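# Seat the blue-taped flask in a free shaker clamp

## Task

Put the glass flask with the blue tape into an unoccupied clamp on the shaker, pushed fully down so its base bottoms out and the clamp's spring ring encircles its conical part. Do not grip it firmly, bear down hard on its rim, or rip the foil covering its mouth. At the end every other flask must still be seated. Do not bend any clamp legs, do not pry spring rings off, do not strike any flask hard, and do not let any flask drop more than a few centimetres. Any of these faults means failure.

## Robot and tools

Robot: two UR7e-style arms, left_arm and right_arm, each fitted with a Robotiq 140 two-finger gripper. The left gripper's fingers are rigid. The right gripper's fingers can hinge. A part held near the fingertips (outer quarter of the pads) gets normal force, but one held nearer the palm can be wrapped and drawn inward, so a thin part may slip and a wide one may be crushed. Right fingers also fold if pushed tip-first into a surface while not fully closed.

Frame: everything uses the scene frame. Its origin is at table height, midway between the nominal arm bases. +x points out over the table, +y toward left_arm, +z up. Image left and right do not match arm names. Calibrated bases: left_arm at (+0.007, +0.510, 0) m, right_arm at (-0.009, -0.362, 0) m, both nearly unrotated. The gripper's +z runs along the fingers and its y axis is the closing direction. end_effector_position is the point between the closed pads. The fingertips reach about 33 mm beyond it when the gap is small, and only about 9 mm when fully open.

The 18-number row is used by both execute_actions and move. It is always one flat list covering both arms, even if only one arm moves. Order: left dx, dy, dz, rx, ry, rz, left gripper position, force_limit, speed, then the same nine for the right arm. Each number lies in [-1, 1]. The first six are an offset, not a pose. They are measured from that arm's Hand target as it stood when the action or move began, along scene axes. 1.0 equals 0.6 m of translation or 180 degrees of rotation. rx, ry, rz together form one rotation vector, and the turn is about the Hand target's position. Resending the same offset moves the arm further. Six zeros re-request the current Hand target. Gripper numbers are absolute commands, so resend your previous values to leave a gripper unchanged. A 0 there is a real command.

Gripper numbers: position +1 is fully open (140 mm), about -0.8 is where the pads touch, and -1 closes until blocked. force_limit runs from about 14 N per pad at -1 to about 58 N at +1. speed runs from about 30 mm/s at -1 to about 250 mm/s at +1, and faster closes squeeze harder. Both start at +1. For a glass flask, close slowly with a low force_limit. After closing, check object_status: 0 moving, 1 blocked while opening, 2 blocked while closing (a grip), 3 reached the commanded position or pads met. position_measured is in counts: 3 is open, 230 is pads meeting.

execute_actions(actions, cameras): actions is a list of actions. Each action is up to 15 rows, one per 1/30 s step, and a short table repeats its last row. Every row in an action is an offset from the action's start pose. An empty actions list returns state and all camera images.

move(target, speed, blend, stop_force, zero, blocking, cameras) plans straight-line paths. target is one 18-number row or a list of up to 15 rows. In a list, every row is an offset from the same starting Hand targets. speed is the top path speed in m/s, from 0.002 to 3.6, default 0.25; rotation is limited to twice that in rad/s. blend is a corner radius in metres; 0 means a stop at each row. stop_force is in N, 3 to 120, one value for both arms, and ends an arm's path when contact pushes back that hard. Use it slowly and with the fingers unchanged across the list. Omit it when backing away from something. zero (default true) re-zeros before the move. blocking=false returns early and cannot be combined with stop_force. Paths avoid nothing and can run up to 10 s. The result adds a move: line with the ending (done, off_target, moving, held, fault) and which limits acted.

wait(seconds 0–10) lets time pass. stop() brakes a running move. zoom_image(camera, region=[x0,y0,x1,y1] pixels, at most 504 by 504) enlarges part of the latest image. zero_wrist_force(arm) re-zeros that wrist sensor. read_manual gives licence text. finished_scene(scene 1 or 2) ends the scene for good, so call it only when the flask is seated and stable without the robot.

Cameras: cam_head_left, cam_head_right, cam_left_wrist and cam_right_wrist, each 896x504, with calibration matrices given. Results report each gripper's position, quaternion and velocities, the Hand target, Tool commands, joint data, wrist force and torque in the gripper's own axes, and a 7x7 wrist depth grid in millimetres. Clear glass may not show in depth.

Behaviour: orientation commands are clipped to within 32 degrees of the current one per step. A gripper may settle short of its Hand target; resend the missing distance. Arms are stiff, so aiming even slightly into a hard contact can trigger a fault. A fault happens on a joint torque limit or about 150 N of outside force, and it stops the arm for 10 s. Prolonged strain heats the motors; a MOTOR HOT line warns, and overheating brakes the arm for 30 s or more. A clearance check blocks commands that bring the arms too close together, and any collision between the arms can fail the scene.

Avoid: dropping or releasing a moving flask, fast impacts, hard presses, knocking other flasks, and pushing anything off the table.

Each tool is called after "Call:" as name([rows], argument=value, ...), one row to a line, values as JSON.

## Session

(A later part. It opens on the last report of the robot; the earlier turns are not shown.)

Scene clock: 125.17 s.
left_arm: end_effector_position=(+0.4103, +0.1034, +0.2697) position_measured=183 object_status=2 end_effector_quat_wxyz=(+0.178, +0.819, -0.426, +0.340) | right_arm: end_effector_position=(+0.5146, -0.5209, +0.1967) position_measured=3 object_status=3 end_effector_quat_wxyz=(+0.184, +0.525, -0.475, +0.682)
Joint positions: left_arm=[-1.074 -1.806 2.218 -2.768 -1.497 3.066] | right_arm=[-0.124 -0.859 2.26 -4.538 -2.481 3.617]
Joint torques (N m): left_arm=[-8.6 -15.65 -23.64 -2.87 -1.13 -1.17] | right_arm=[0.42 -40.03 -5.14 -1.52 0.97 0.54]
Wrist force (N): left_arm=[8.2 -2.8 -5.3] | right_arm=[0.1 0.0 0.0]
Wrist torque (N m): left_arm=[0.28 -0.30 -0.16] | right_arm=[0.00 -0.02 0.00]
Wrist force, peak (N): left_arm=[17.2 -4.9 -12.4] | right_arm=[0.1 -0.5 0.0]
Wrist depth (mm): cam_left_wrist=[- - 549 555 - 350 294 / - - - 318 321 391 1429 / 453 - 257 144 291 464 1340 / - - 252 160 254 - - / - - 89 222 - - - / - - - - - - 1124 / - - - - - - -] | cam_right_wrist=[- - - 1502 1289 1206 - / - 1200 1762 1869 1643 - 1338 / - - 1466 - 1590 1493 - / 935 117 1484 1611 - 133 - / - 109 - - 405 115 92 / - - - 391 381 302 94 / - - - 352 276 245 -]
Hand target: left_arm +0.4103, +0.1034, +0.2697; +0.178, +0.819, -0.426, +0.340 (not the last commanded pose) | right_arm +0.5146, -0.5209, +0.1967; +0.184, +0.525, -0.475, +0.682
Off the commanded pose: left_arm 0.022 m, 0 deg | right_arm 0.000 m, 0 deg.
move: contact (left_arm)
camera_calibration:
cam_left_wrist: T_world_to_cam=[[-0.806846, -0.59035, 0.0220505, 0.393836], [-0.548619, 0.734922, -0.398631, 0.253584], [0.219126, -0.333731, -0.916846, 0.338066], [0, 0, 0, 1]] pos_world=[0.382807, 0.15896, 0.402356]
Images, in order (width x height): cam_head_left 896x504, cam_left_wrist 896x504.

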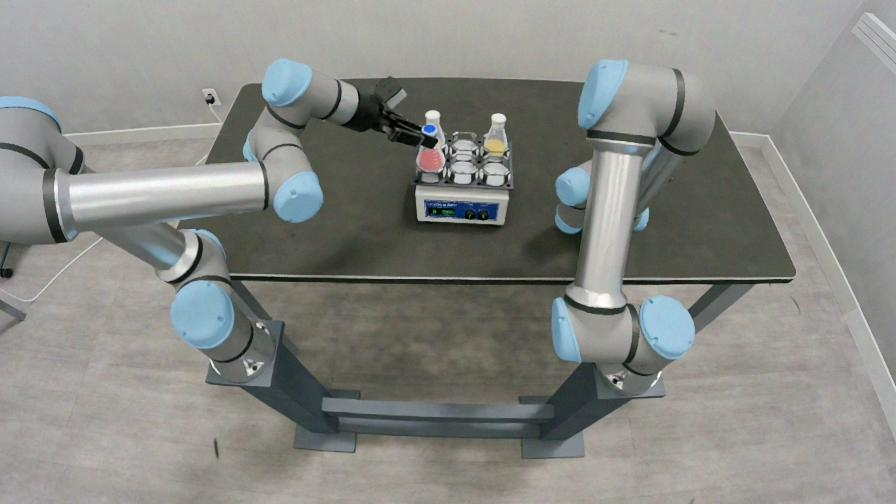

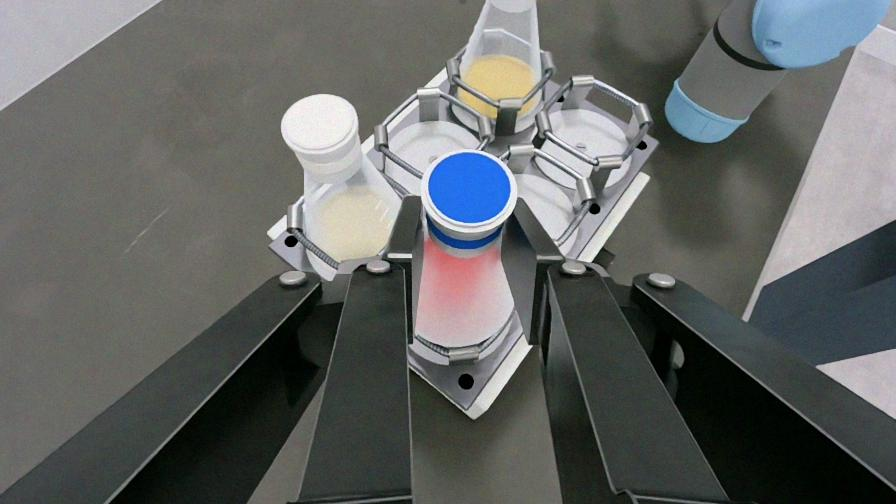

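Call:
move(target=[0.0012,0.0009,0.003,0,0,0,-0.98,-0.05,-1,0,0,0,0,0,0,1,1,1], speed=0.03)

Call:
move(target=[0,0,-0.04,0,0,0,-0.98,-0.05,-1,0,0,0,0,0,0,1,1,1], speed=0.012, stop_force=25, cameras=["cam_left_wrist","cam_head_left"])

Call:
zoom_image(camera="cam_head_left", region=[400, 140, 460, 200])

Call:
zoom_image(camera="cam_left_wrist", region=[360, 120, 600, 420])

Scene clock: 128.87 s.
left_arm: end_effector_position=(+0.4110, +0.1040, +0.2715) position_measured=184 object_status=2 end_effector_quat_wxyz=(+0.178, +0.819, -0.426, +0.340) | right_arm: end_effector_position=(+0.5146, -0.5209, +0.1967) position_measured=3 object_status=3 end_effector_quat_wxyz=(+0.184, +0.525, -0.475, +0.682)
Joint positions: left_arm=[-1.071 -1.807 2.214 -2.763 -1.499 3.067] | right_arm=[-0.124 -0.859 2.26 -4.538 -2.481 3.617]
Joint torques (N m): left_arm=[9.19 -17.23 -23.84 -4.17 -0.59 0.87] | right_arm=[1.41 -39.43 -4.97 -1.45 0.83 0.56]
Wrist force (N): left_arm=[2.2 -0.7 2.0] | right_arm=[0.0 -0.1 -0.2]
Wrist torque (N m): left_arm=[-0.06 -0.30 -0.30] | right_arm=[-0.03 -0.01 0.01]
Wrist force, peak (N): left_arm=[8.4 -3.0 -5.7] | right_arm=[0.5 -0.2 -0.2]
Wrist depth (mm): cam_left_wrist=[984 - 569 - 558 351 297 / 491 - - 320 321 403 1464 / 448 467 281 144 300 - 1420 / - - 250 152 120 - 1318 / 381 - 89 222 - - - / - - - - - - - / - - - - - - -] | cam_right_wrist=[- - - 1611 1424 1275 1194 / 983 - - 1643 - - - / - - - - - - - / 945 117 1309 - - 142 335 / - 109 634 - 409 123 92 / - 1046 629 - 346 296 95 / - 999 386 338 287 252 -]
Hand target: left_arm +0.4110, +0.1040, +0.2715; +0.178, +0.819, -0.426, +0.340 | right_arm +0.5146, -0.5209, +0.1967; +0.184, +0.525, -0.475, +0.682
Off the commanded pose: left_arm 0.000 m, 0 deg | right_arm 0.000 m, 0 deg.
move: done

Scene clock: 130.27 s.
left_arm: end_effector_position=(+0.4110, +0.1039, +0.2693) position_measured=184 object_status=2 end_effector_quat_wxyz=(+0.178, +0.819, -0.426, +0.340) | right_arm: end_effector_position=(+0.5146, -0.5209, +0.1967) position_measured=3 object_status=3 end_effector_quat_wxyz=(+0.184, +0.525, -0.475, +0.682)
Joint positions: left_arm=[-1.071 -1.804 2.219 -2.772 -1.499 3.067] | right_arm=[-0.124 -0.859 2.26 -4.538 -2.481 3.617]
Joint torques (N m): left_arm=[6.92 -10.67 -19.54 -0.66 0.98 -0.2] | right_arm=[1.06 -39.23 -5.96 -1.22 0.86 0.79]
Wrist force (N): left_arm=[12.7 1.4 -10.1] | right_arm=[0.3 0.1 -0.2]
Wrist torque (N m): left_arm=[-0.15 -0.28 -0.29] | right_arm=[0.02 -0.07 0.00]
Wrist force, peak (N): left_arm=[18.8 1.7 -21.9] | right_arm=[0.2 -0.1 -0.4]
Wrist depth (mm): cam_left_wrist=[- 557 - 542 562 346 294 / 503 - - 317 316 404 1262 / - - 198 144 290 - 1387 / - 428 244 157 120 430 1229 / - - 89 221 - - - / - - - - - - 1124 / - - - - - - -] | cam_right_wrist=[- 1324 - - 1360 1224 - / - 1206 1493 1774 1632 1530 1224 / - - 1540 1855 1774 - - / 914 117 1449 2007 - 133 340 / - 109 - - - 116 92 / - - - 420 325 295 95 / - - - 344 286 251 -]
Hand target: left_arm +0.4110, +0.1039, +0.2693; +0.178, +0.819, -0.426, +0.340 (not the last commanded pose) | right_arm +0.5146, -0.5209, +0.1967; +0.184, +0.525, -0.475, +0.682
Off the commanded pose: left_arm 0.022 m, 0 deg | right_arm 0.000 m, 0 deg.
move: contact (left_arm)
camera_calibration:
cam_left_wrist: T_world_to_cam=[[-0.806869, -0.590315, 0.0221381, 0.394676], [-0.548429, 0.734639, -0.399413, 0.253686], [0.219516, -0.334415, -0.916504, 0.33744], [0, 0, 0, 1]] pos_world=[0.383507, 0.159461, 0.401853]
Images, in order (width x height): cam_head_left 896x504, cam_left_wrist 896x504.

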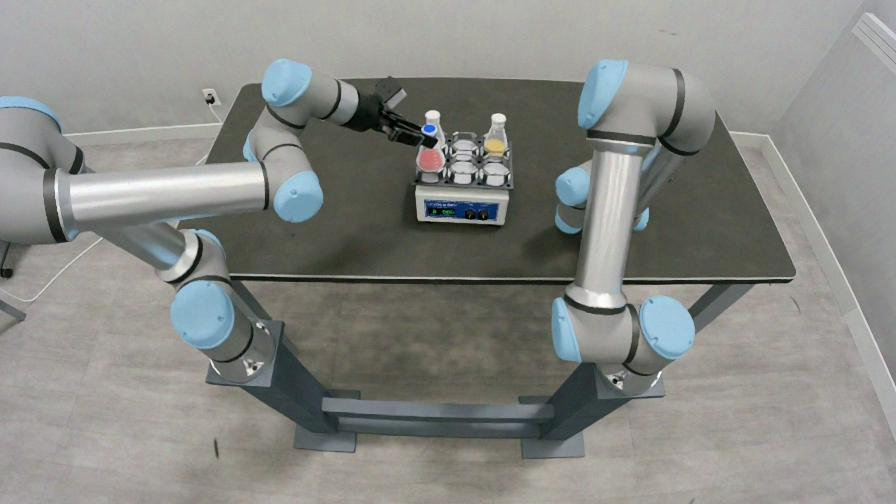

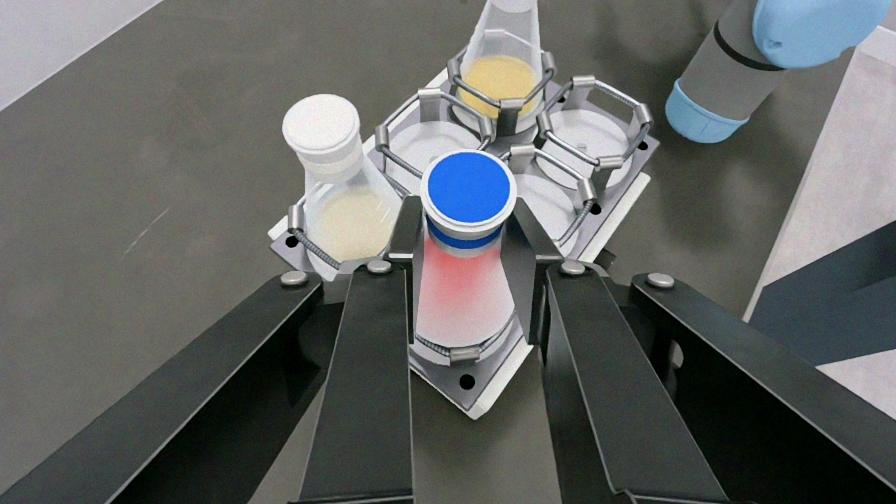

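Scaled by 8.400 from the camera's 896x504 image, which has a finer 1280x720 frame.

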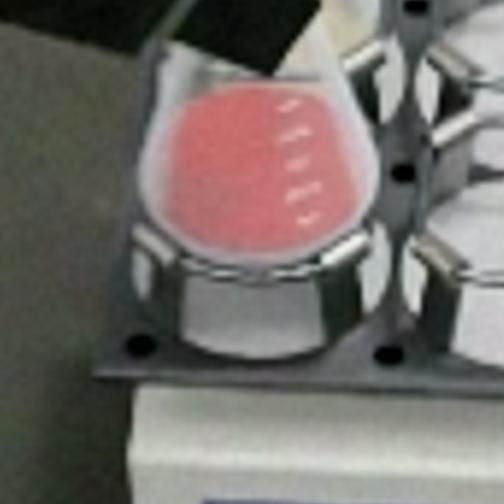

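Scaled by 1.680 from the camera's 896x504 image, which has a finer 1280x720 frame.

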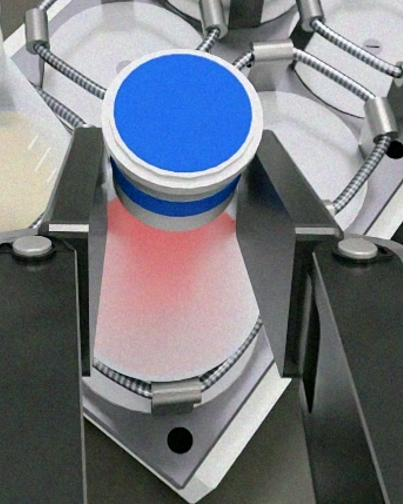

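Call:
move(target=[0,0,-0.04,0,0,0,-0.98,-0.05,-1,0,0,0,0,0,0,1,1,1], speed=0.008, stop_force=34, zero=false, cameras=["cam_left_wrist","cam_head_left"])

Call:
zoom_image(camera="cam_head_left", region=[400, 140, 460, 200])

Call:
zoom_image(camera="cam_left_wrist", region=[360, 120, 600, 420])

Scene clock: 134.97 s.
left_arm: end_effector_position=(+0.4111, +0.1038, +0.2679) position_measured=184 object_status=2 end_effector_quat_wxyz=(+0.178, +0.819, -0.426, +0.341) | right_arm: end_effector_position=(+0.5146, -0.5209, +0.1967) position_measured=3 object_status=3 end_effector_quat_wxyz=(+0.184, +0.525, -0.475, +0.682)
Joint positions: left_arm=[-1.071 -1.802 2.222 -2.777 -1.499 3.067] | right_arm=[-0.124 -0.859 2.26 -4.538 -2.481 3.617]
Joint torques (N m): left_arm=[5.77 -4.41 -12.49 5.92 0.77 -0.2] | right_arm=[0.97 -39.01 -7.98 -1.09 0.67 0.77]
Wrist force (N): left_arm=[22.2 0.2 -16.5] | right_arm=[0.0 -0.2 -0.2]
Wrist torque (N m): left_arm=[-0.15 -0.29 -0.31] | right_arm=[-0.05 -0.02 0.00]
Wrist force, peak (N): left_arm=[27.0 -0.2 -27.1] | right_arm=[0.1 -0.3 -0.5]
Wrist depth (mm): cam_left_wrist=[- 542 554 - - 379 295 / - 498 515 320 318 400 534 / - - 200 143 292 - 1395 / 434 424 105 151 129 - 1229 / - - 89 223 - - - / - - - - - - 1124 / - - - - - - -] | cam_right_wrist=[- - - - 1262 1218 1098 / - 1275 1484 1749 1700 - - / - 1128 - 1913 2093 - - / - 117 1269 - - 133 - / - 109 1302 - 394 123 92 / - - - - 345 313 94 / - - - - 283 253 -]
Hand target: left_arm +0.4111, +0.1038, +0.2679; +0.178, +0.819, -0.426, +0.341 (not the last commanded pose) | right_arm +0.5146, -0.5209, +0.1967; +0.184, +0.525, -0.475, +0.682
Off the commanded pose: left_arm 0.023 m, 0 deg | right_arm 0.000 m, 0 deg.
move: contact (left_arm)
camera_calibration:
cam_left_wrist: T_world_to_cam=[[-0.806884, -0.590291, 0.0222558, 0.394662], [-0.548287, 0.734384, -0.400077, 0.253377], [0.219817, -0.335018, -0.916211, 0.336018], [0, 0, 0, 1]] pos_world=[0.383506, 0.159462, 0.40045]
Images, in order (width x height): cam_head_left 896x504, cam_left_wrist 896x504.

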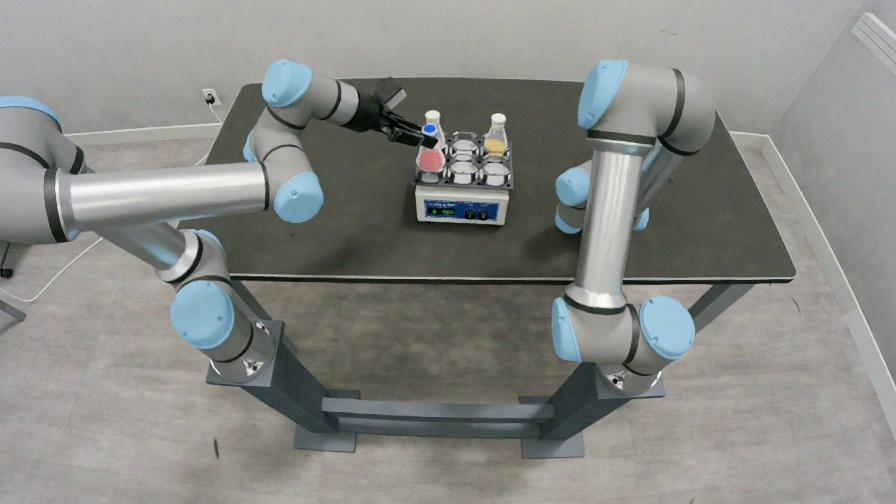

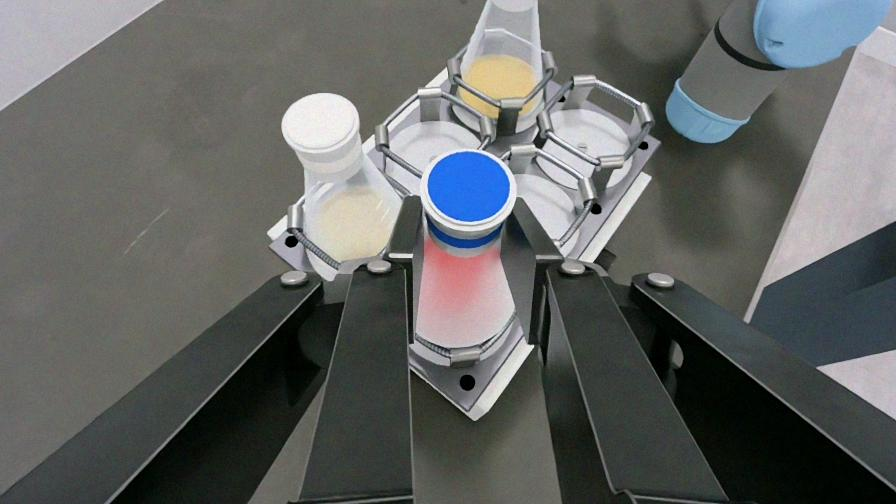

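Scaled by 8.400 from the camera's 896x504 image, which has a finer 1280x720 frame.

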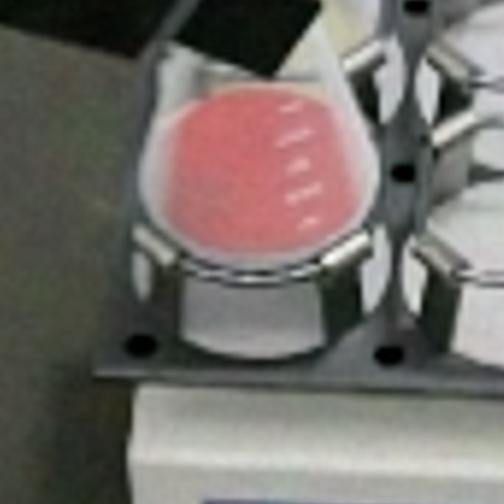

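Scaled by 1.680 from the camera's 896x504 image, which has a finer 1280x720 frame.

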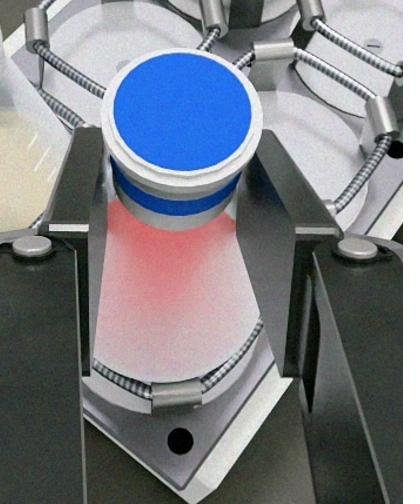

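Call:
move(target=[0,0,-0.04,0,0,0,-0.98,-0.05,-1,0,0,0,0,0,0,1,1,1], speed=0.006, stop_force=42, zero=false, cameras=["cam_left_wrist","cam_head_left"])

Call:
zoom_image(camera="cam_head_left", region=[400, 140, 460, 200])

Call:
zoom_image(camera="cam_left_wrist", region=[360, 120, 600, 420])

Scene clock: 138.73 s.
left_arm: end_effector_position=(+0.4111, +0.1037, +0.2673) position_measured=184 object_status=2 end_effector_quat_wxyz=(+0.179, +0.819, -0.426, +0.341) | right_arm: end_effector_position=(+0.5146, -0.5209, +0.1967) position_measured=3 object_status=3 end_effector_quat_wxyz=(+0.184, +0.525, -0.475, +0.682)
Joint positions: left_arm=[-1.071 -1.801 2.224 -2.782 -1.499 3.067] | right_arm=[-0.124 -0.859 2.26 -4.538 -2.481 3.617]
Joint torques (N m): left_arm=[6.59 -1.39 -8.83 7.71 0.86 -0.28] | right_arm=[0.08 -39.54 -6.72 -1.08 0.87 0.69]
Wrist force (N): left_arm=[25.1 -0.2 -22.7] | right_arm=[0.0 0.0 -0.1]
Wrist torque (N m): left_arm=[-0.14 -0.29 -0.31] | right_arm=[-0.01 0.00 0.00]
Wrist force, peak (N): left_arm=[31.2 -0.4 -32.7] | right_arm=[0.3 -0.1 -0.5]
Wrist depth (mm): cam_left_wrist=[- 553 - - - 342 293 / - 494 183 310 316 408 1492 / - - 258 144 296 460 1420 / 437 - 250 157 120 - 1216 / - - 89 221 - - - / - - - - - - 1114 / - - - - - - -] | cam_right_wrist=[- 1212 - 1590 1440 1249 - / - - - 1855 1399 1212 1150 / - 1200 - - 1368 1632 - / - 122 1391 1632 - 133 319 / - 109 1230 - 430 115 92 / - - - - 346 - 94 / - - 419 355 279 254 -]
Hand target: left_arm +0.4111, +0.1037, +0.2672; +0.179, +0.819, -0.426, +0.341 (not the last commanded pose) | right_arm +0.5146, -0.5209, +0.1967; +0.184, +0.525, -0.475, +0.682
Off the commanded pose: left_arm 0.023 m, 0 deg | right_arm 0.000 m, 0 deg.
move: contact (left_arm)
camera_calibration:
cam_left_wrist: T_world_to_cam=[[-0.806901, -0.590263, 0.0223936, 0.394624], [-0.548058, 0.733988, -0.401116, 0.253484], [0.220327, -0.335934, -0.915753, 0.335141], [0, 0, 0, 1]] pos_world=[0.383506, 0.159463, 0.399746]
Images, in order (width x height): cam_head_left 896x504, cam_left_wrist 896x504.

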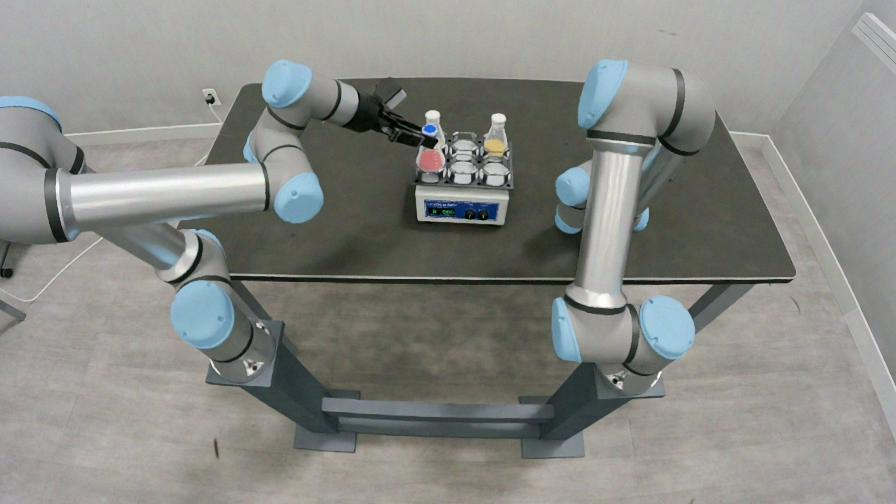

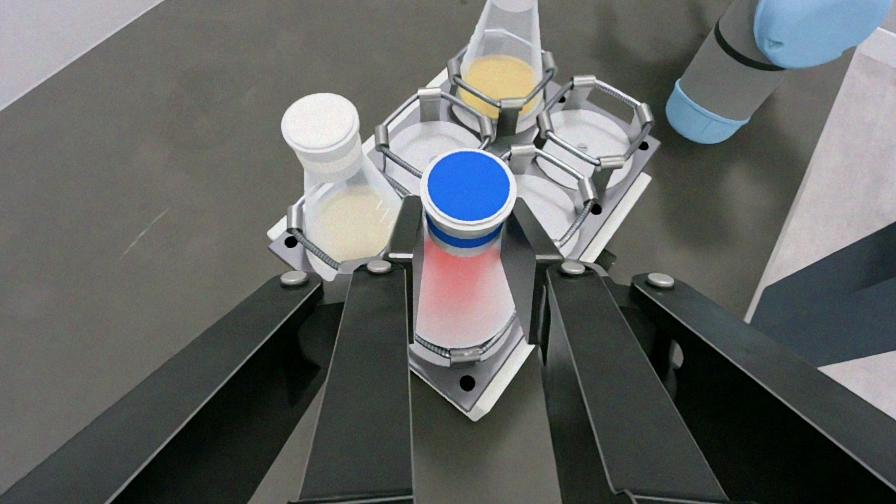

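Scaled by 8.400 from the camera's 896x504 image, which has a finer 1280x720 frame.

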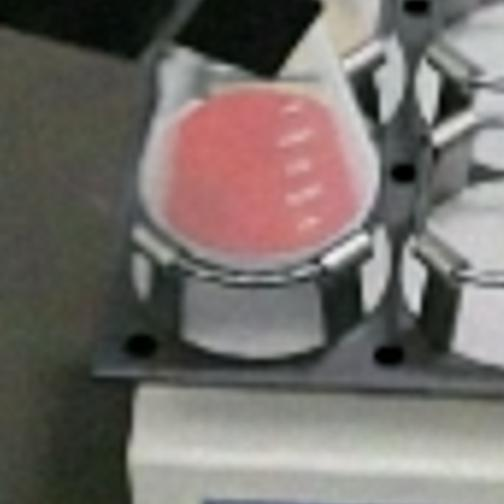

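Scaled by 1.680 from the camera's 896x504 image, which has a finer 1280x720 frame.

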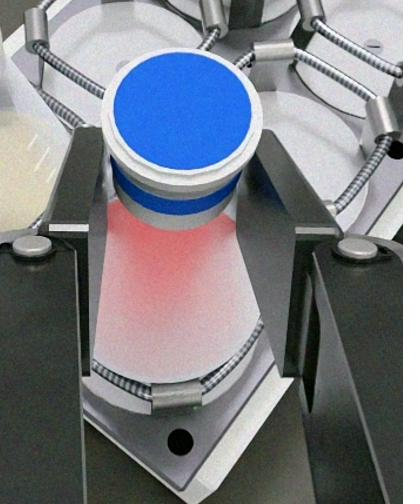

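Call:
move(target=[0,0,-0.0100,0,0,0,-0.98,-0.05,-1,0,0,0,0,0,0,1,1,1], speed=0.006, stop_force=50, zero=false, cameras=["cam_left_wrist"])

Scene clock: 146.60 s.
left_arm: end_effector_position=(+0.4114, +0.1032, +0.2667) position_measured=184 object_status=2 end_effector_quat_wxyz=(+0.180, +0.818, -0.425, +0.343) | right_arm: end_effector_position=(+0.5146, -0.5209, +0.1967) position_measured=3 object_status=3 end_effector_quat_wxyz=(+0.184, +0.525, -0.475, +0.682)
Joint positions: left_arm=[-1.071 -1.799 2.227 -2.791 -1.499 3.067] | right_arm=[-0.124 -0.859 2.26 -4.538 -2.481 3.617]
Joint torques (N m): left_arm=[7.73 3.04 -5.87 8.94 0.5 -0.24] | right_arm=[-0.39 -39.23 -5.75 -1.25 1.07 0.8]
Wrist force (N): left_arm=[27.6 -1.0 -29.4] | right_arm=[0.2 -0.1 -0.2]
Wrist torque (N m): left_arm=[-0.07 -0.31 -0.28] | right_arm=[-0.04 -0.06 0.00]
Wrist force, peak (N): left_arm=[32.6 -1.0 -38.1] | right_arm=[0.5 -0.3 -0.2]
Wrist depth (mm): cam_left_wrist=[- - - - 534 378 293 / - - - 316 320 399 1520 / 450 461 202 144 297 461 1371 / - 428 104 154 129 442 1262 / 393 - 89 220 - - - / - - - - - - 1129 / - - - - - - -] | cam_right_wrist=[- - 1580 1737 1449 1275 1150 / 972 - 1530 1622 1570 1256 - / - - 1424 - 1632 - - / - 117 1827 - - 133 - / - 109 - - - 123 92 / - - - 413 338 293 95 / - 949 - - 288 254 -]
Hand target: left_arm +0.4113, +0.1033, +0.2664; +0.179, +0.818, -0.426, +0.342 (not the last commanded pose) | right_arm +0.5146, -0.5209, +0.1967; +0.184, +0.525, -0.475, +0.682
Off the commanded pose: left_arm 0.006 m, 0 deg | right_arm 0.000 m, 0 deg.
move: contact (left_arm)
camera_calibration:
cam_left_wrist: T_world_to_cam=[[-0.806931, -0.590204, 0.022842, 0.394469], [-0.54732, 0.732643, -0.404569, 0.254421], [0.222043, -0.338961, -0.914222, 0.333521], [0, 0, 0, 1]] pos_world=[0.383503, 0.159468, 0.398832]
Images, in order (width x height): cam_left_wrist 896x504.

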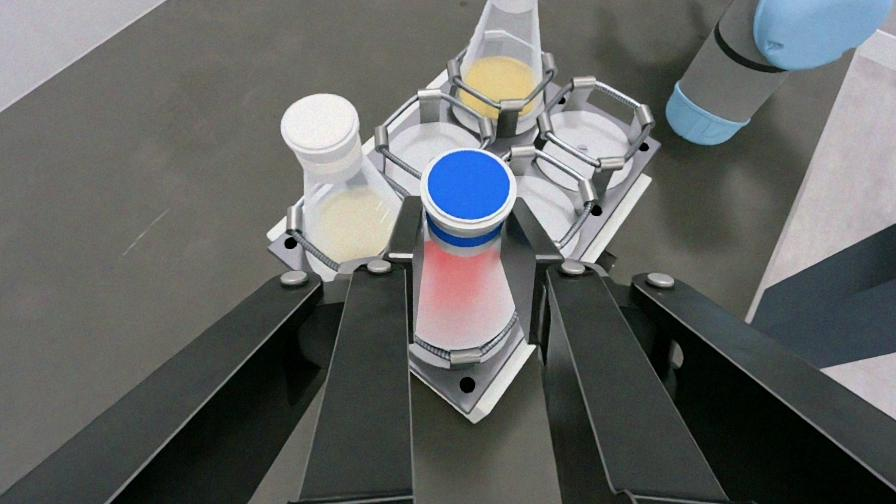

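Call:
move(target=[-0.0134,-0.0094,0.0008,0.0191,-0.0273,0,-0.98,-0.05,-1,0,0,0,0,0,0,1,1,1], speed=0.03, cameras=["cam_left_wrist"])

Scene clock: 150.27 s.
left_arm: end_effector_position=(+0.4032, +0.0977, +0.2668) position_measured=184 object_status=2 end_effector_quat_wxyz=(+0.136, +0.808, -0.443, +0.364) end_effector_velocity=(+0.000, +0.000, -0.001) end_effector_angular_velocity=(-0.001, +0.005, -0.001) | right_arm: end_effector_position=(+0.5146, -0.5209, +0.1967) position_measured=3 object_status=3 end_effector_quat_wxyz=(+0.184, +0.525, -0.475, +0.682)
Joint positions: left_arm=[-1.17 -1.825 2.245 -2.766 -1.356 3.071] | right_arm=[-0.124 -0.859 2.26 -4.538 -2.481 3.617]
Joint velocities: left_arm=[0.003 0.001 0.001 -0.002 -0.007 0] | right_arm=[within noise]
Joint torques (N m): left_arm=[7.13 0 -12.64 0.86 -5.61 -0.12] | right_arm=[0.2 -39.59 -7.86 -1.2 0.88 0.75]
Wrist force (N): left_arm=[17.2 -13.1 -12.3] | right_arm=[0.2 0.0 -0.3]
Wrist torque (N m): left_arm=[0.69 -0.31 -0.05] | right_arm=[0.00 -0.04 0.00]
Wrist force, peak (N): left_arm=[29.2 -17.3 -31.5] | right_arm=[0.4 -0.3 -0.2]
Wrist depth (mm): cam_left_wrist=[- - - - - 340 294 / 550 549 - 311 309 381 - / - - 271 144 287 - 1157 / - 456 257 161 239 412 1093 / - - 89 221 - - - / - - - - - - - / - - - - - - -] | cam_right_wrist=[1042 1166 - 1677 1302 1224 1134 / - - 1424 1677 1530 1432 1206 / 960 - 1449 1898 1622 1521 - / 910 117 1399 1666 1800 133 342 / - 109 - - - 115 92 / - - - - 323 296 94 / - - - 337 - 257 -]
Hand target: left_arm +0.4033, +0.0977, +0.2669; +0.136, +0.808, -0.443, +0.364 | right_arm +0.5146, -0.5209, +0.1967; +0.184, +0.525, -0.475, +0.682
Off the commanded pose: left_arm 0.000 m, 0 deg | right_arm 0.000 m, 0 deg.
move: done
camera_calibration:
cam_left_wrist: T_world_to_cam=[[-0.804528, -0.588225, -0.0820102, 0.411389], [-0.512548, 0.757418, -0.40449, 0.237604], [0.300047, -0.28339, -0.910858, 0.295892], [0, 0, 0, 1]] pos_world=[0.363976, 0.145877, 0.399362]
Images, in order (width x height): cam_left_wrist 896x504.

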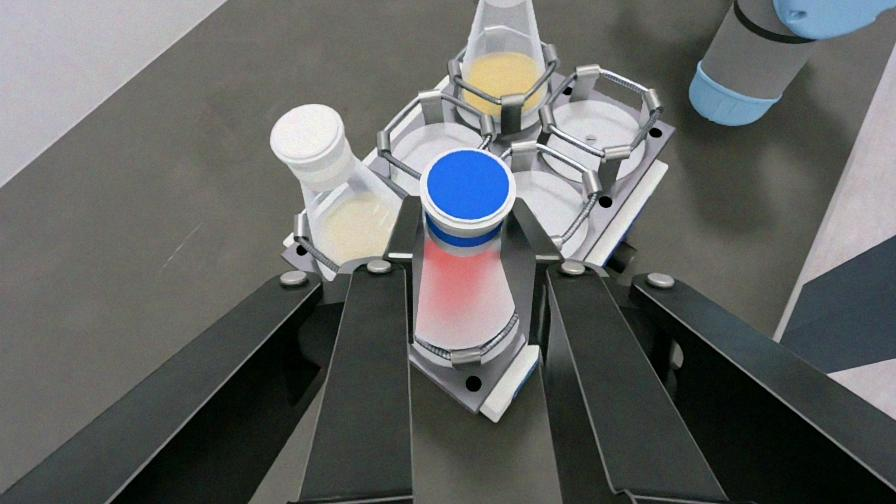

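Call:
move(target=[0,0,-0.0080,0,0,0,-0.98,-0.05,-1,0,0,0,0,0,0,1,1,1], speed=0.006, stop_force=38, zero=false)

Call:
zoom_image(camera="cam_left_wrist", region=[380, 280, 560, 440])

Scene clock: 152.67 s.
left_arm: end_effector_position=(+0.4034, +0.0976, +0.2662) position_measured=184 object_status=2 end_effector_quat_wxyz=(+0.137, +0.808, -0.443, +0.365) | right_arm: end_effector_position=(+0.5146, -0.5209, +0.1967) position_measured=3 object_status=3 end_effector_quat_wxyz=(+0.184, +0.525, -0.475, +0.682)
Joint positions: left_arm=[-1.17 -1.824 2.246 -2.77 -1.356 3.071] | right_arm=[-0.124 -0.859 2.26 -4.538 -2.481 3.617]
Joint torques (N m): left_arm=[3.67 -0.8 -9.52 6.61 -6.39 -0.68] | right_arm=[0.8 -39.42 -6.31 -1.22 1.15 0.99]
Wrist force (N): left_arm=[23.9 -14.9 -20.5] | right_arm=[0.2 0.0 -0.3]
Wrist torque (N m): left_arm=[0.77 -0.29 0.02] | right_arm=[0.00 -0.04 -0.01]
Wrist force, peak (N): left_arm=[28.5 -15.8 -27.3] | right_arm=[0.4 -0.2 -0.2]
Wrist depth (mm): cam_left_wrist=[- - - - - 347 320 / - 544 - 314 307 382 472 / - 493 284 144 288 448 445 / 466 - 274 161 133 - 1119 / 430 - 89 217 - - - / - - - - - - - / - - - - - - -] | cam_right_wrist=[1024 - - - 1432 1160 - / 987 - 1737 1689 - 1189 1144 / 968 - 1353 - 1666 1622 - / - 127 - - - 132 - / - 109 - 465 397 124 92 / - 1008 - 421 356 305 95 / - 1024 - - 290 - -]
Hand target: left_arm +0.4034, +0.0976, +0.2661; +0.137, +0.808, -0.443, +0.364 (not the last commanded pose) | right_arm +0.5146, -0.5209, +0.1967; +0.184, +0.525, -0.475, +0.682
Off the commanded pose: left_arm 0.004 m, 0 deg | right_arm 0.000 m, 0 deg.
move: contact (left_arm)

Scaled by 2.800 from the camera's 896x504 image, which has a finer 1280x720 frame.
This view is cut from an older image: the scene may have changed since it was taken.

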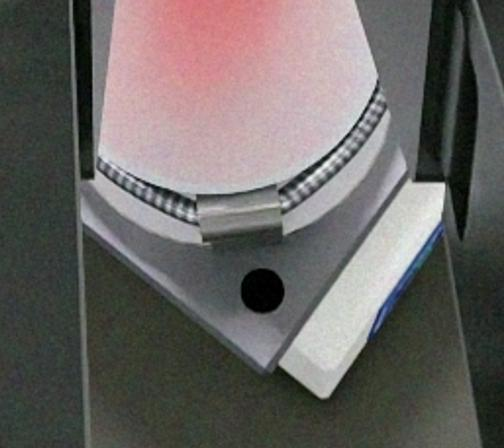

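Call:
move(target=[0.0134,0.0094,-0.0015,-0.0191,0.0273,0,-0.98,-0.05,-1,0,0,0,0,0,0,1,1,1], speed=0.03)

Call:
move(target=[0.0134,0.0094,0.0004,-0.0191,0.0273,0,-0.98,-0.05,-1,0,0,0,0,0,0,1,1,1], speed=0.03, cameras=["cam_left_wrist"])

Scene clock: 156.07 s.
left_arm: end_effector_position=(+0.4116, +0.1032, +0.2655) position_measured=184 object_status=2 end_effector_quat_wxyz=(+0.180, +0.818, -0.425, +0.343) | right_arm: end_effector_position=(+0.5146, -0.5209, +0.1967) position_measured=3 object_status=3 end_effector_quat_wxyz=(+0.184, +0.525, -0.475, +0.682)
Joint positions: left_arm=[-1.071 -1.797 2.23 -2.796 -1.499 3.067] | right_arm=[-0.124 -0.859 2.26 -4.538 -2.481 3.617]
Joint torques (N m): left_arm=[-7.75 9.74 5.47 9.04 4.55 -0.43] | right_arm=[-0.31 -39.26 -6.51 -1.26 1.28 0.91]
Wrist force (N): left_arm=[27.8 10.7 -38.0] | right_arm=[0.3 -0.2 -0.2]
Wrist torque (N m): left_arm=[-0.40 -0.40 -0.16] | right_arm=[-0.04 -0.07 0.00]
Wrist force, peak (N): left_arm=[30.0 9.4 -38.7] | right_arm=[0.4 -0.4 -0.5]
Wrist depth (mm): cam_left_wrist=[1045 - 549 548 547 342 292 / - 491 - 307 312 397 1636 / - - 197 143 297 - 1379 / - 414 104 170 130 - 1289 / - - 89 219 - - - / - - - - - - 1129 / - - - 349 - - -] | cam_right_wrist=[1016 - 1457 - 1399 1275 1144 / 1003 - 1338 1724 1540 1296 1183 / - - 1600 1800 1666 - - / - 117 - - - 132 346 / - 109 1289 - - 116 92 / - 1218 - - - 290 94 / - - 412 - 283 265 -]
Hand target: left_arm +0.4114, +0.1033, +0.2652; +0.180, +0.818, -0.425, +0.343 | right_arm +0.5146, -0.5209, +0.1967; +0.184, +0.525, -0.475, +0.682
Off the commanded pose: left_arm 0.000 m, 0 deg | right_arm 0.000 m, 0 deg.
move: done

Scene clock: 158.07 s.
left_arm: end_effector_position=(+0.4196, +0.1089, +0.2656) position_measured=184 object_status=2 end_effector_quat_wxyz=(+0.222, +0.826, -0.407, +0.320) end_effector_velocity=(+0.001, -0.001, +0.001) end_effector_angular_velocity=(+0.001, -0.006, +0.001) | right_arm: end_effector_position=(+0.5146, -0.5209, +0.1967) position_measured=3 object_status=3 end_effector_quat_wxyz=(+0.184, +0.525, -0.475, +0.682)
Joint positions: left_arm=[-0.974 -1.765 2.209 -2.813 -1.641 3.06] | right_arm=[-0.124 -0.859 2.26 -4.538 -2.481 3.617]
Joint velocities: left_arm=[-0.004 0 -0.002 -0.001 0.007 0] | right_arm=[within noise]
Joint torques (N m): left_arm=[-10.37 6.96 2.64 7.48 6.02 0.09] | right_arm=[-0.89 -39.67 -7.06 -1.05 1.17 0.95]
Wrist force (N): left_arm=[23.0 15.9 -39.7] | right_arm=[0.2 0.0 0.1]
Wrist torque (N m): left_arm=[-1.00 -0.36 -0.60] | right_arm=[-0.02 -0.04 0.00]
Wrist force, peak (N): left_arm=[30.6 12.6 -36.8] | right_arm=[0.5 -0.2 0.1]
Wrist depth (mm): cam_left_wrist=[- 500 - 324 - 351 302 / - 461 - 300 - 399 1647 / - 433 193 143 301 507 1560 / 386 398 256 161 129 - 1429 / 367 - 89 219 - - - / - - - - - - - / - - - - - - -] | cam_right_wrist=[- 1391 1643 - 1376 1237 - / - 1200 1632 1712 1530 1302 1123 / 1029 1160 1700 - 1737 - - / - 117 1622 - 553 133 - / - 109 - - - 116 92 / - - - - - - 94 / - - - - 278 253 -]
Hand target: left_arm +0.4194, +0.1089, +0.2655; +0.222, +0.826, -0.407, +0.320 | right_arm +0.5146, -0.5209, +0.1967; +0.184, +0.525, -0.475, +0.682
Off the commanded pose: left_arm 0.000 m, 0 deg | right_arm 0.000 m, 0 deg.
move: done
camera_calibration:
cam_left_wrist: T_world_to_cam=[[-0.800277, -0.585924, 0.127472, 0.37343], [-0.582127, 0.70817, -0.39953, 0.270309], [0.143822, -0.39394, -0.907814, 0.369783], [0, 0, 0, 1]] pos_world=[0.403019, 0.17305, 0.396089]
Images, in order (width x height): cam_left_wrist 896x504.

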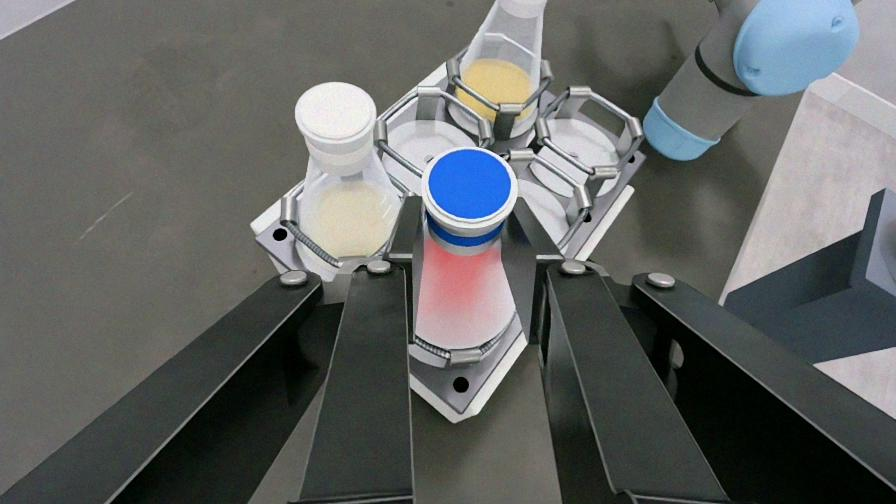

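Call:
move(target=[0,0,-0.0060,0,0,0,-0.98,-0.05,-1,0,0,0,0,0,0,1,1,1], speed=0.006, stop_force=50, zero=false)

Call:
move(target=[-0.0134,-0.0094,0.000,0.0191,-0.0273,0,-0.98,-0.05,-1,0,0,0,0,0,0,1,1,1], speed=0.03)

Call:
move(target=[-0.0134,-0.0094,0.0004,0.0191,-0.0273,0,-0.98,-0.05,-1,0,0,0,0,0,0,1,1,1], speed=0.03)

Scene clock: 160.50 s.
left_arm: end_effector_position=(+0.4195, +0.1088, +0.2655) position_measured=184 object_status=2 end_effector_quat_wxyz=(+0.222, +0.826, -0.407, +0.320) | right_arm: end_effector_position=(+0.5146, -0.5209, +0.1967) position_measured=3 object_status=3 end_effector_quat_wxyz=(+0.184, +0.525, -0.475, +0.682)
Joint positions: left_arm=[-0.974 -1.764 2.21 -2.815 -1.641 3.061] | right_arm=[-0.124 -0.859 2.26 -4.538 -2.481 3.617]
Joint torques (N m): left_arm=[-8.27 5.52 -6.85 8.43 4.56 1.42] | right_arm=[-0.39 -39.78 -6.82 -1.21 1.17 1.02]
Wrist force (N): left_arm=[21.0 13.7 -40.8] | right_arm=[-0.2 -0.2 -0.2]
Wrist torque (N m): left_arm=[-0.88 -0.41 -0.62] | right_arm=[-0.03 0.04 0.01]
Wrist force, peak (N): left_arm=[26.2 15.0 -48.6] | right_arm=[0.4 -0.2 -0.1]
Wrist depth (mm): cam_left_wrist=[470 498 - 542 558 341 304 / 442 463 180 309 302 404 1694 / - 422 275 143 299 491 1550 / - 402 236 170 120 - 1571 / - - 89 219 - - - / - - - - - - - / - - - - - - -] | cam_right_wrist=[- 1391 - 1654 1391 1224 - / 964 1243 - 1677 1484 - - / 921 1383 - 1869 - - - / - 117 - - 529 133 - / - 109 - 559 464 116 92 / - - - 430 - 285 94 / - - - 335 291 252 -]
Hand target: left_arm +0.4195, +0.1088, +0.2653; +0.222, +0.826, -0.407, +0.320 (not the last commanded pose) | right_arm +0.5146, -0.5209, +0.1967; +0.184, +0.525, -0.475, +0.682
Off the commanded pose: left_arm 0.004 m, 0 deg | right_arm 0.000 m, 0 deg.
move: contact (left_arm)

Scene clock: 162.50 s.
left_arm: end_effector_position=(+0.4113, +0.1031, +0.2654) position_measured=184 object_status=2 end_effector_quat_wxyz=(+0.180, +0.818, -0.426, +0.343) end_effector_velocity=(-0.001, +0.000, -0.001) end_effector_angular_velocity=(-0.001, +0.005, -0.003) | right_arm: end_effector_position=(+0.5146, -0.5209, +0.1967) position_measured=3 object_status=3 end_effector_quat_wxyz=(+0.184, +0.525, -0.475, +0.682)
Joint positions: left_arm=[-1.071 -1.797 2.23 -2.796 -1.499 3.068] | right_arm=[-0.124 -0.859 2.26 -4.538 -2.481 3.617]
Joint velocities: left_arm=[0.003 0.001 -0.001 0.001 -0.007 0.001] | right_arm=[within noise]
Joint torques (N m): left_arm=[7.73 10.97 -4.27 5.6 -3.89 0.45] | right_arm=[0.09 -40.6 -6.84 -1.2 1.23 0.99]
Wrist force (N): left_arm=[24.2 -7.4 -27.4] | right_arm=[0.0 0.2 -0.2]
Wrist torque (N m): left_arm=[0.08 -0.33 -0.47] | right_arm=[0.03 -0.01 0.00]
Wrist force, peak (N): left_arm=[23.5 7.0 -40.6] | right_arm=[0.4 0.2 -0.4]
Wrist depth (mm): cam_left_wrist=[- 538 555 539 - 346 293 / - 505 497 316 320 393 1318 / 471 451 199 142 294 - 1387 / - 423 105 170 130 - 1289 / 393 - 89 220 - - - / - - - - - - 1114 / - - - - - - -] | cam_right_wrist=[979 1128 1424 - 1360 1275 1118 / 1108 - 1689 1580 1424 1399 - / 935 1038 1475 1800 1737 - 1331 / - 122 - 1700 1712 133 352 / - 109 1353 - - 116 92 / - 1108 - - 339 - 94 / - - 383 337 288 253 -]
Hand target: left_arm +0.4114, +0.1032, +0.2653; +0.180, +0.818, -0.425, +0.343 | right_arm +0.5146, -0.5209, +0.1967; +0.184, +0.525, -0.475, +0.682
Off the commanded pose: left_arm 0.000 m, 0 deg | right_arm 0.000 m, 0 deg.
move: done

Scene clock: 164.50 s.
left_arm: end_effector_position=(+0.4033, +0.0975, +0.2656) position_measured=184 object_status=2 end_effector_quat_wxyz=(+0.137, +0.808, -0.443, +0.365) end_effector_velocity=(+0.000, +0.000, +0.000) end_effector_angular_velocity=(-0.002, +0.005, -0.001) | right_arm: end_effector_position=(+0.5146, -0.5209, +0.1967) position_measured=3 object_status=3 end_effector_quat_wxyz=(+0.184, +0.525, -0.475, +0.682)
Joint positions: left_arm=[-1.17 -1.823 2.248 -2.773 -1.356 3.071] | right_arm=[-0.124 -0.859 2.26 -4.538 -2.481 3.617]
Joint velocities: left_arm=[0.004 0.001 -0.001 0 -0.007 0] | right_arm=[within noise]
Joint torques (N m): left_arm=[3.75 3.04 -9.21 1.96 -6.58 0.1] | right_arm=[-0.47 -40.88 -6.72 -1.07 1.12 1.21]
Wrist force (N): left_arm=[19.0 -16.9 -16.5] | right_arm=[0.3 -0.1 -0.2]
Wrist torque (N m): left_arm=[0.75 -0.33 -0.03] | right_arm=[-0.02 -0.06 0.00]
Wrist force, peak (N): left_arm=[28.4 -18.4 -32.3] | right_arm=[0.1 -0.3 -0.5]
Wrist depth (mm): cam_left_wrist=[- 613 - - 535 360 327 / 984 - 522 315 306 381 - / 504 501 204 143 287 450 1355 / - - 256 170 133 - 1223 / - - 89 219 - - - / - - - - - - - / - - - 349 - - -] | cam_right_wrist=[- 1172 - 1560 1424 1296 - / - 1189 - 1800 1632 1309 - / 910 1003 - - - - 430 / - 117 1316 - - 133 354 / - 109 1302 - 398 123 92 / - 1237 - 400 361 292 95 / - 466 - 362 280 252 -]
Hand target: left_arm +0.4034, +0.0976, +0.2656; +0.137, +0.808, -0.443, +0.365 | right_arm +0.5146, -0.5209, +0.1967; +0.184, +0.525, -0.475, +0.682
Off the commanded pose: left_arm 0.000 m, 0 deg | right_arm 0.000 m, 0 deg.
move: done

Call:
move(target=[-0.0130,-0.0091,-0.0005,0.0191,-0.0273,0,-0.98,-0.05,-1,0,0,0,0,0,0,1,1,1], speed=0.03, cameras=["cam_left_wrist"])

Call:
zoom_image(camera="cam_left_wrist", region=[380, 280, 560, 440])

Scene clock: 168.23 s.
left_arm: end_effector_position=(+0.3955, +0.0921, +0.2652) position_measured=184 object_status=2 end_effector_quat_wxyz=(+0.093, +0.795, -0.459, +0.386) end_effector_velocity=(+0.000, +0.000, +0.000) end_effector_angular_velocity=(-0.002, +0.004, -0.002) | right_arm: end_effector_position=(+0.5146, -0.5209, +0.1967) position_measured=3 object_status=3 end_effector_quat_wxyz=(+0.184, +0.525, -0.475, +0.682)
Joint positions: left_arm=[-1.267 -1.839 2.265 -2.747 -1.215 3.071] | right_arm=[-0.124 -0.859 2.26 -4.538 -2.481 3.617]
Joint velocities: left_arm=[0.003 0 0 -0.001 -0.006 0] | right_arm=[within noise]
Joint torques (N m): left_arm=[8.02 -8.49 -17.75 -3.12 -4.13 -1.86] | right_arm=[0 -40.38 -6.92 -1.28 1.27 0.87]
Wrist force (N): left_arm=[8.8 -9.5 -2.9] | right_arm=[0.4 -0.3 0.0]
Wrist torque (N m): left_arm=[0.53 -0.35 0.01] | right_arm=[-0.07 -0.08 0.00]
Wrist force, peak (N): left_arm=[24.2 -21.7 -23.1] | right_arm=[0.2 -0.2 -0.5]
Wrist depth (mm): cam_left_wrist=[984 - - - 519 335 314 / 1078 605 - 318 298 371 418 / 1040 554 278 143 272 - - / 531 501 263 170 233 393 - / - - 89 220 - - - / - - - - - - 923 / - - - - - - -] | cam_right_wrist=[- - - - 1391 1218 - / - - - 1749 - - - / - 1194 - - 1712 - 1230 / 921 117 - - - 133 361 / - 109 - - 405 116 92 / - 1103 - - 361 299 95 / - 471 - 324 288 251 -]
Hand target: left_arm +0.3956, +0.0921, +0.2653; +0.093, +0.795, -0.459, +0.386 | right_arm +0.5146, -0.5209, +0.1967; +0.184, +0.525, -0.475, +0.682
Off the commanded pose: left_arm 0.000 m, 0 deg | right_arm 0.000 m, 0 deg.
move: done
camera_calibration:
cam_left_wrist: T_world_to_cam=[[-0.793085, -0.580177, -0.185504, 0.423894], [-0.477494, 0.781264, -0.402028, 0.220545], [0.378174, -0.230265, -0.896639, 0.255585], [0, 0, 0, 1]] pos_world=[0.344837, 0.132482, 0.396467]
Images, in order (width x height): cam_left_wrist 896x504.

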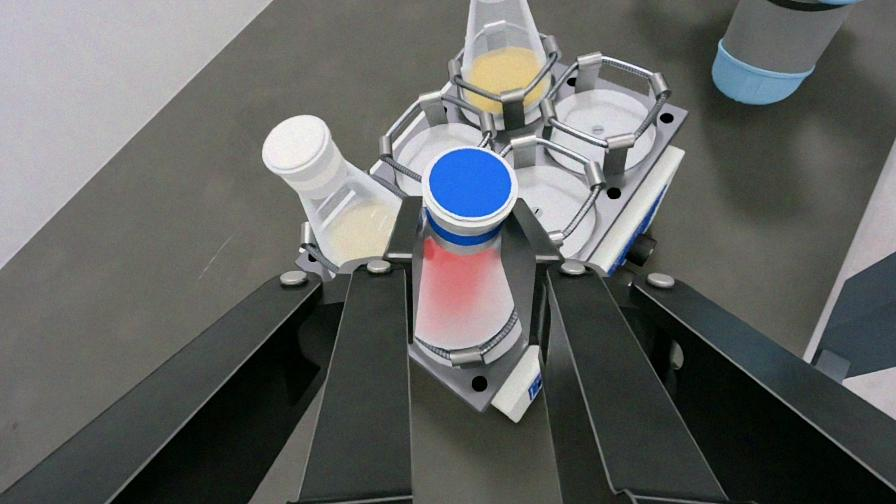

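Scaled by 2.800 from the camera's 896x504 image, which has a finer 1280x720 frame.

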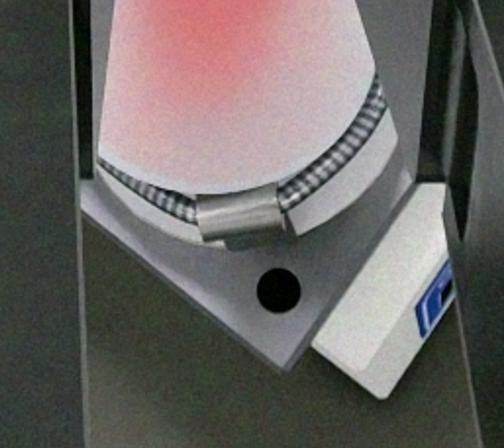

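Call:
move(target=[0,0,-0.0100,0,0,0,-0.98,-0.05,-1,0,0,0,0,0,0,1,1,1], speed=0.008, stop_force=36, zero=false)

Call:
zoom_image(camera="cam_left_wrist", region=[380, 280, 560, 440])

Scene clock: 171.47 s.
left_arm: end_effector_position=(+0.3956, +0.0921, +0.2593) position_measured=184 object_status=2 end_effector_quat_wxyz=(+0.093, +0.795, -0.459, +0.386) | right_arm: end_effector_position=(+0.5146, -0.5209, +0.1967) position_measured=3 object_status=3 end_effector_quat_wxyz=(+0.184, +0.525, -0.475, +0.682)
Joint positions: left_arm=[-1.267 -1.832 2.276 -2.767 -1.216 3.071] | right_arm=[-0.124 -0.859 2.26 -4.538 -2.481 3.617]
Joint torques (N m): left_arm=[7.72 -2.52 -15.67 1.61 0.14 0.29] | right_arm=[0.11 -40.43 -7.93 -1.11 1.39 1.13]
Wrist force (N): left_arm=[14.9 -3.7 -20.6] | right_arm=[0.2 -0.2 -0.2]
Wrist torque (N m): left_arm=[0.43 -0.43 0.00] | right_arm=[-0.04 -0.04 0.00]
Wrist force, peak (N): left_arm=[20.3 -4.6 -27.7] | right_arm=[0.5 -0.3 -0.1]
Wrist depth (mm): cam_left_wrist=[- - 619 584 - 340 319 / - - 516 303 295 - - / 576 - 207 143 276 308 - / - - 104 170 232 371 374 / - - 89 217 - 352 357 / - - - - - - - / - - - - - - -] | cam_right_wrist=[- - - 1749 1493 1309 - / - - - 1737 - - - / 1003 - - 1959 1590 1432 1309 / - 123 - - - 133 341 / - 109 - - - 116 92 / - - 525 425 349 291 94 / - - - 326 288 249 -]
Hand target: left_arm +0.3956, +0.0921, +0.2593; +0.093, +0.795, -0.459, +0.386 | right_arm +0.5146, -0.5209, +0.1967; +0.184, +0.525, -0.475, +0.682
Off the commanded pose: left_arm 0.000 m, 0 deg | right_arm 0.000 m, 0 deg.
move: done

Scaled by 2.800 from the camera's 896x504 image, which has a finer 1280x720 frame.
This view is cut from an older image: the scene may have changed since it was taken.

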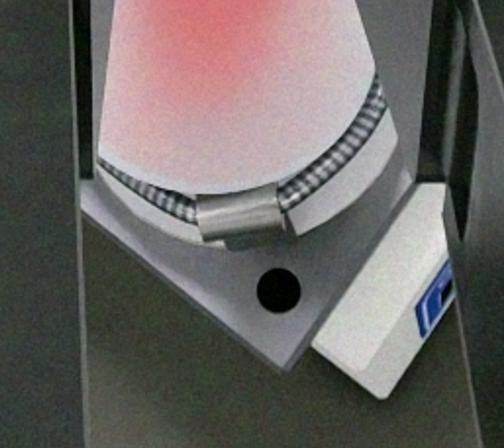

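Call:
move(target=[0.0264,0.0185,-0.003,-0.0382,0.0546,0,-0.98,-0.05,-1,0,0,0,0,0,0,1,1,1], speed=0.04, cameras=["cam_left_wrist"])

Call:
zoom_image(camera="cam_left_wrist", region=[380, 280, 560, 440])

Scene clock: 175.07 s.
left_arm: end_effector_position=(+0.4116, +0.1032, +0.2575) position_measured=184 object_status=2 end_effector_quat_wxyz=(+0.180, +0.818, -0.425, +0.343) | right_arm: end_effector_position=(+0.5146, -0.5209, +0.1967) position_measured=3 object_status=3 end_effector_quat_wxyz=(+0.184, +0.525, -0.475, +0.682)
Joint positions: left_arm=[-1.071 -1.787 2.245 -2.821 -1.499 3.067] | right_arm=[-0.124 -0.859 2.26 -4.538 -2.481 3.617]
Joint torques (N m): left_arm=[-11.38 -19.53 -17.16 -3 4.09 0.15] | right_arm=[0.05 -40.72 -7.86 -0.99 1.39 1.02]
Wrist force (N): left_arm=[-0.5 6.6 1.4] | right_arm=[0.1 0.0 -0.2]
Wrist torque (N m): left_arm=[-0.54 -0.31 -0.35] | right_arm=[-0.01 -0.04 0.00]
Wrist force, peak (N): left_arm=[24.5 14.8 -23.5] | right_arm=[0.5 -0.1 -0.3]
Wrist depth (mm): cam_left_wrist=[- - - 307 558 363 295 / - - 174 298 298 388 1473 / - - 266 143 288 - 1355 / - - 255 138 130 430 1255 / - - 89 208 - - - / - - - - - - 1114 / - - - 346 - - -] | cam_right_wrist=[- - 1424 1457 1360 1262 1183 / - - - 1712 - 1189 - / 1033 - - - 1611 1415 441 / 900 127 - 1530 - 133 - / - 109 - - - 123 92 / - - - - - - 95 / - - 443 - 282 259 -]
Hand target: left_arm +0.4114, +0.1032, +0.2575; +0.180, +0.818, -0.425, +0.343 | right_arm +0.5146, -0.5209, +0.1967; +0.184, +0.525, -0.475, +0.682
Off the commanded pose: left_arm 0.000 m, 0 deg | right_arm 0.000 m, 0 deg.
move: done
camera_calibration:
cam_left_wrist: T_world_to_cam=[[-0.80673, -0.590474, 0.0229743, 0.39473], [-0.547455, 0.73219, -0.405206, 0.251091], [0.222442, -0.339469, -0.913937, 0.325028], [0, 0, 0, 1]] pos_world=[0.383601, 0.159568, 0.38973]
Images, in order (width x height): cam_left_wrist 896x504.

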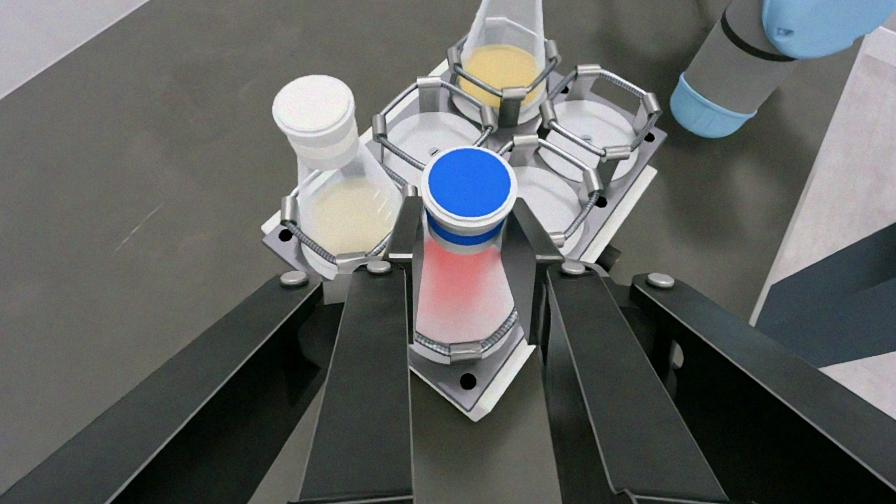

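Scaled by 2.800 from the camera's 896x504 image, which has a finer 1280x720 frame.

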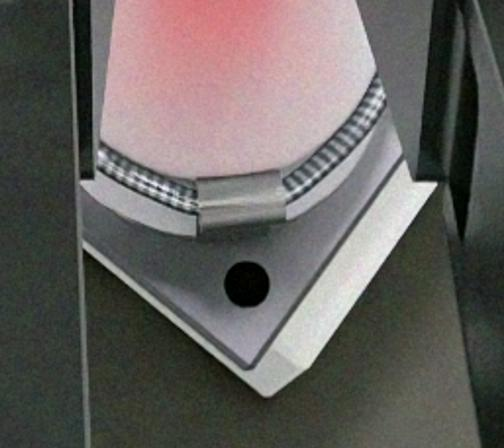

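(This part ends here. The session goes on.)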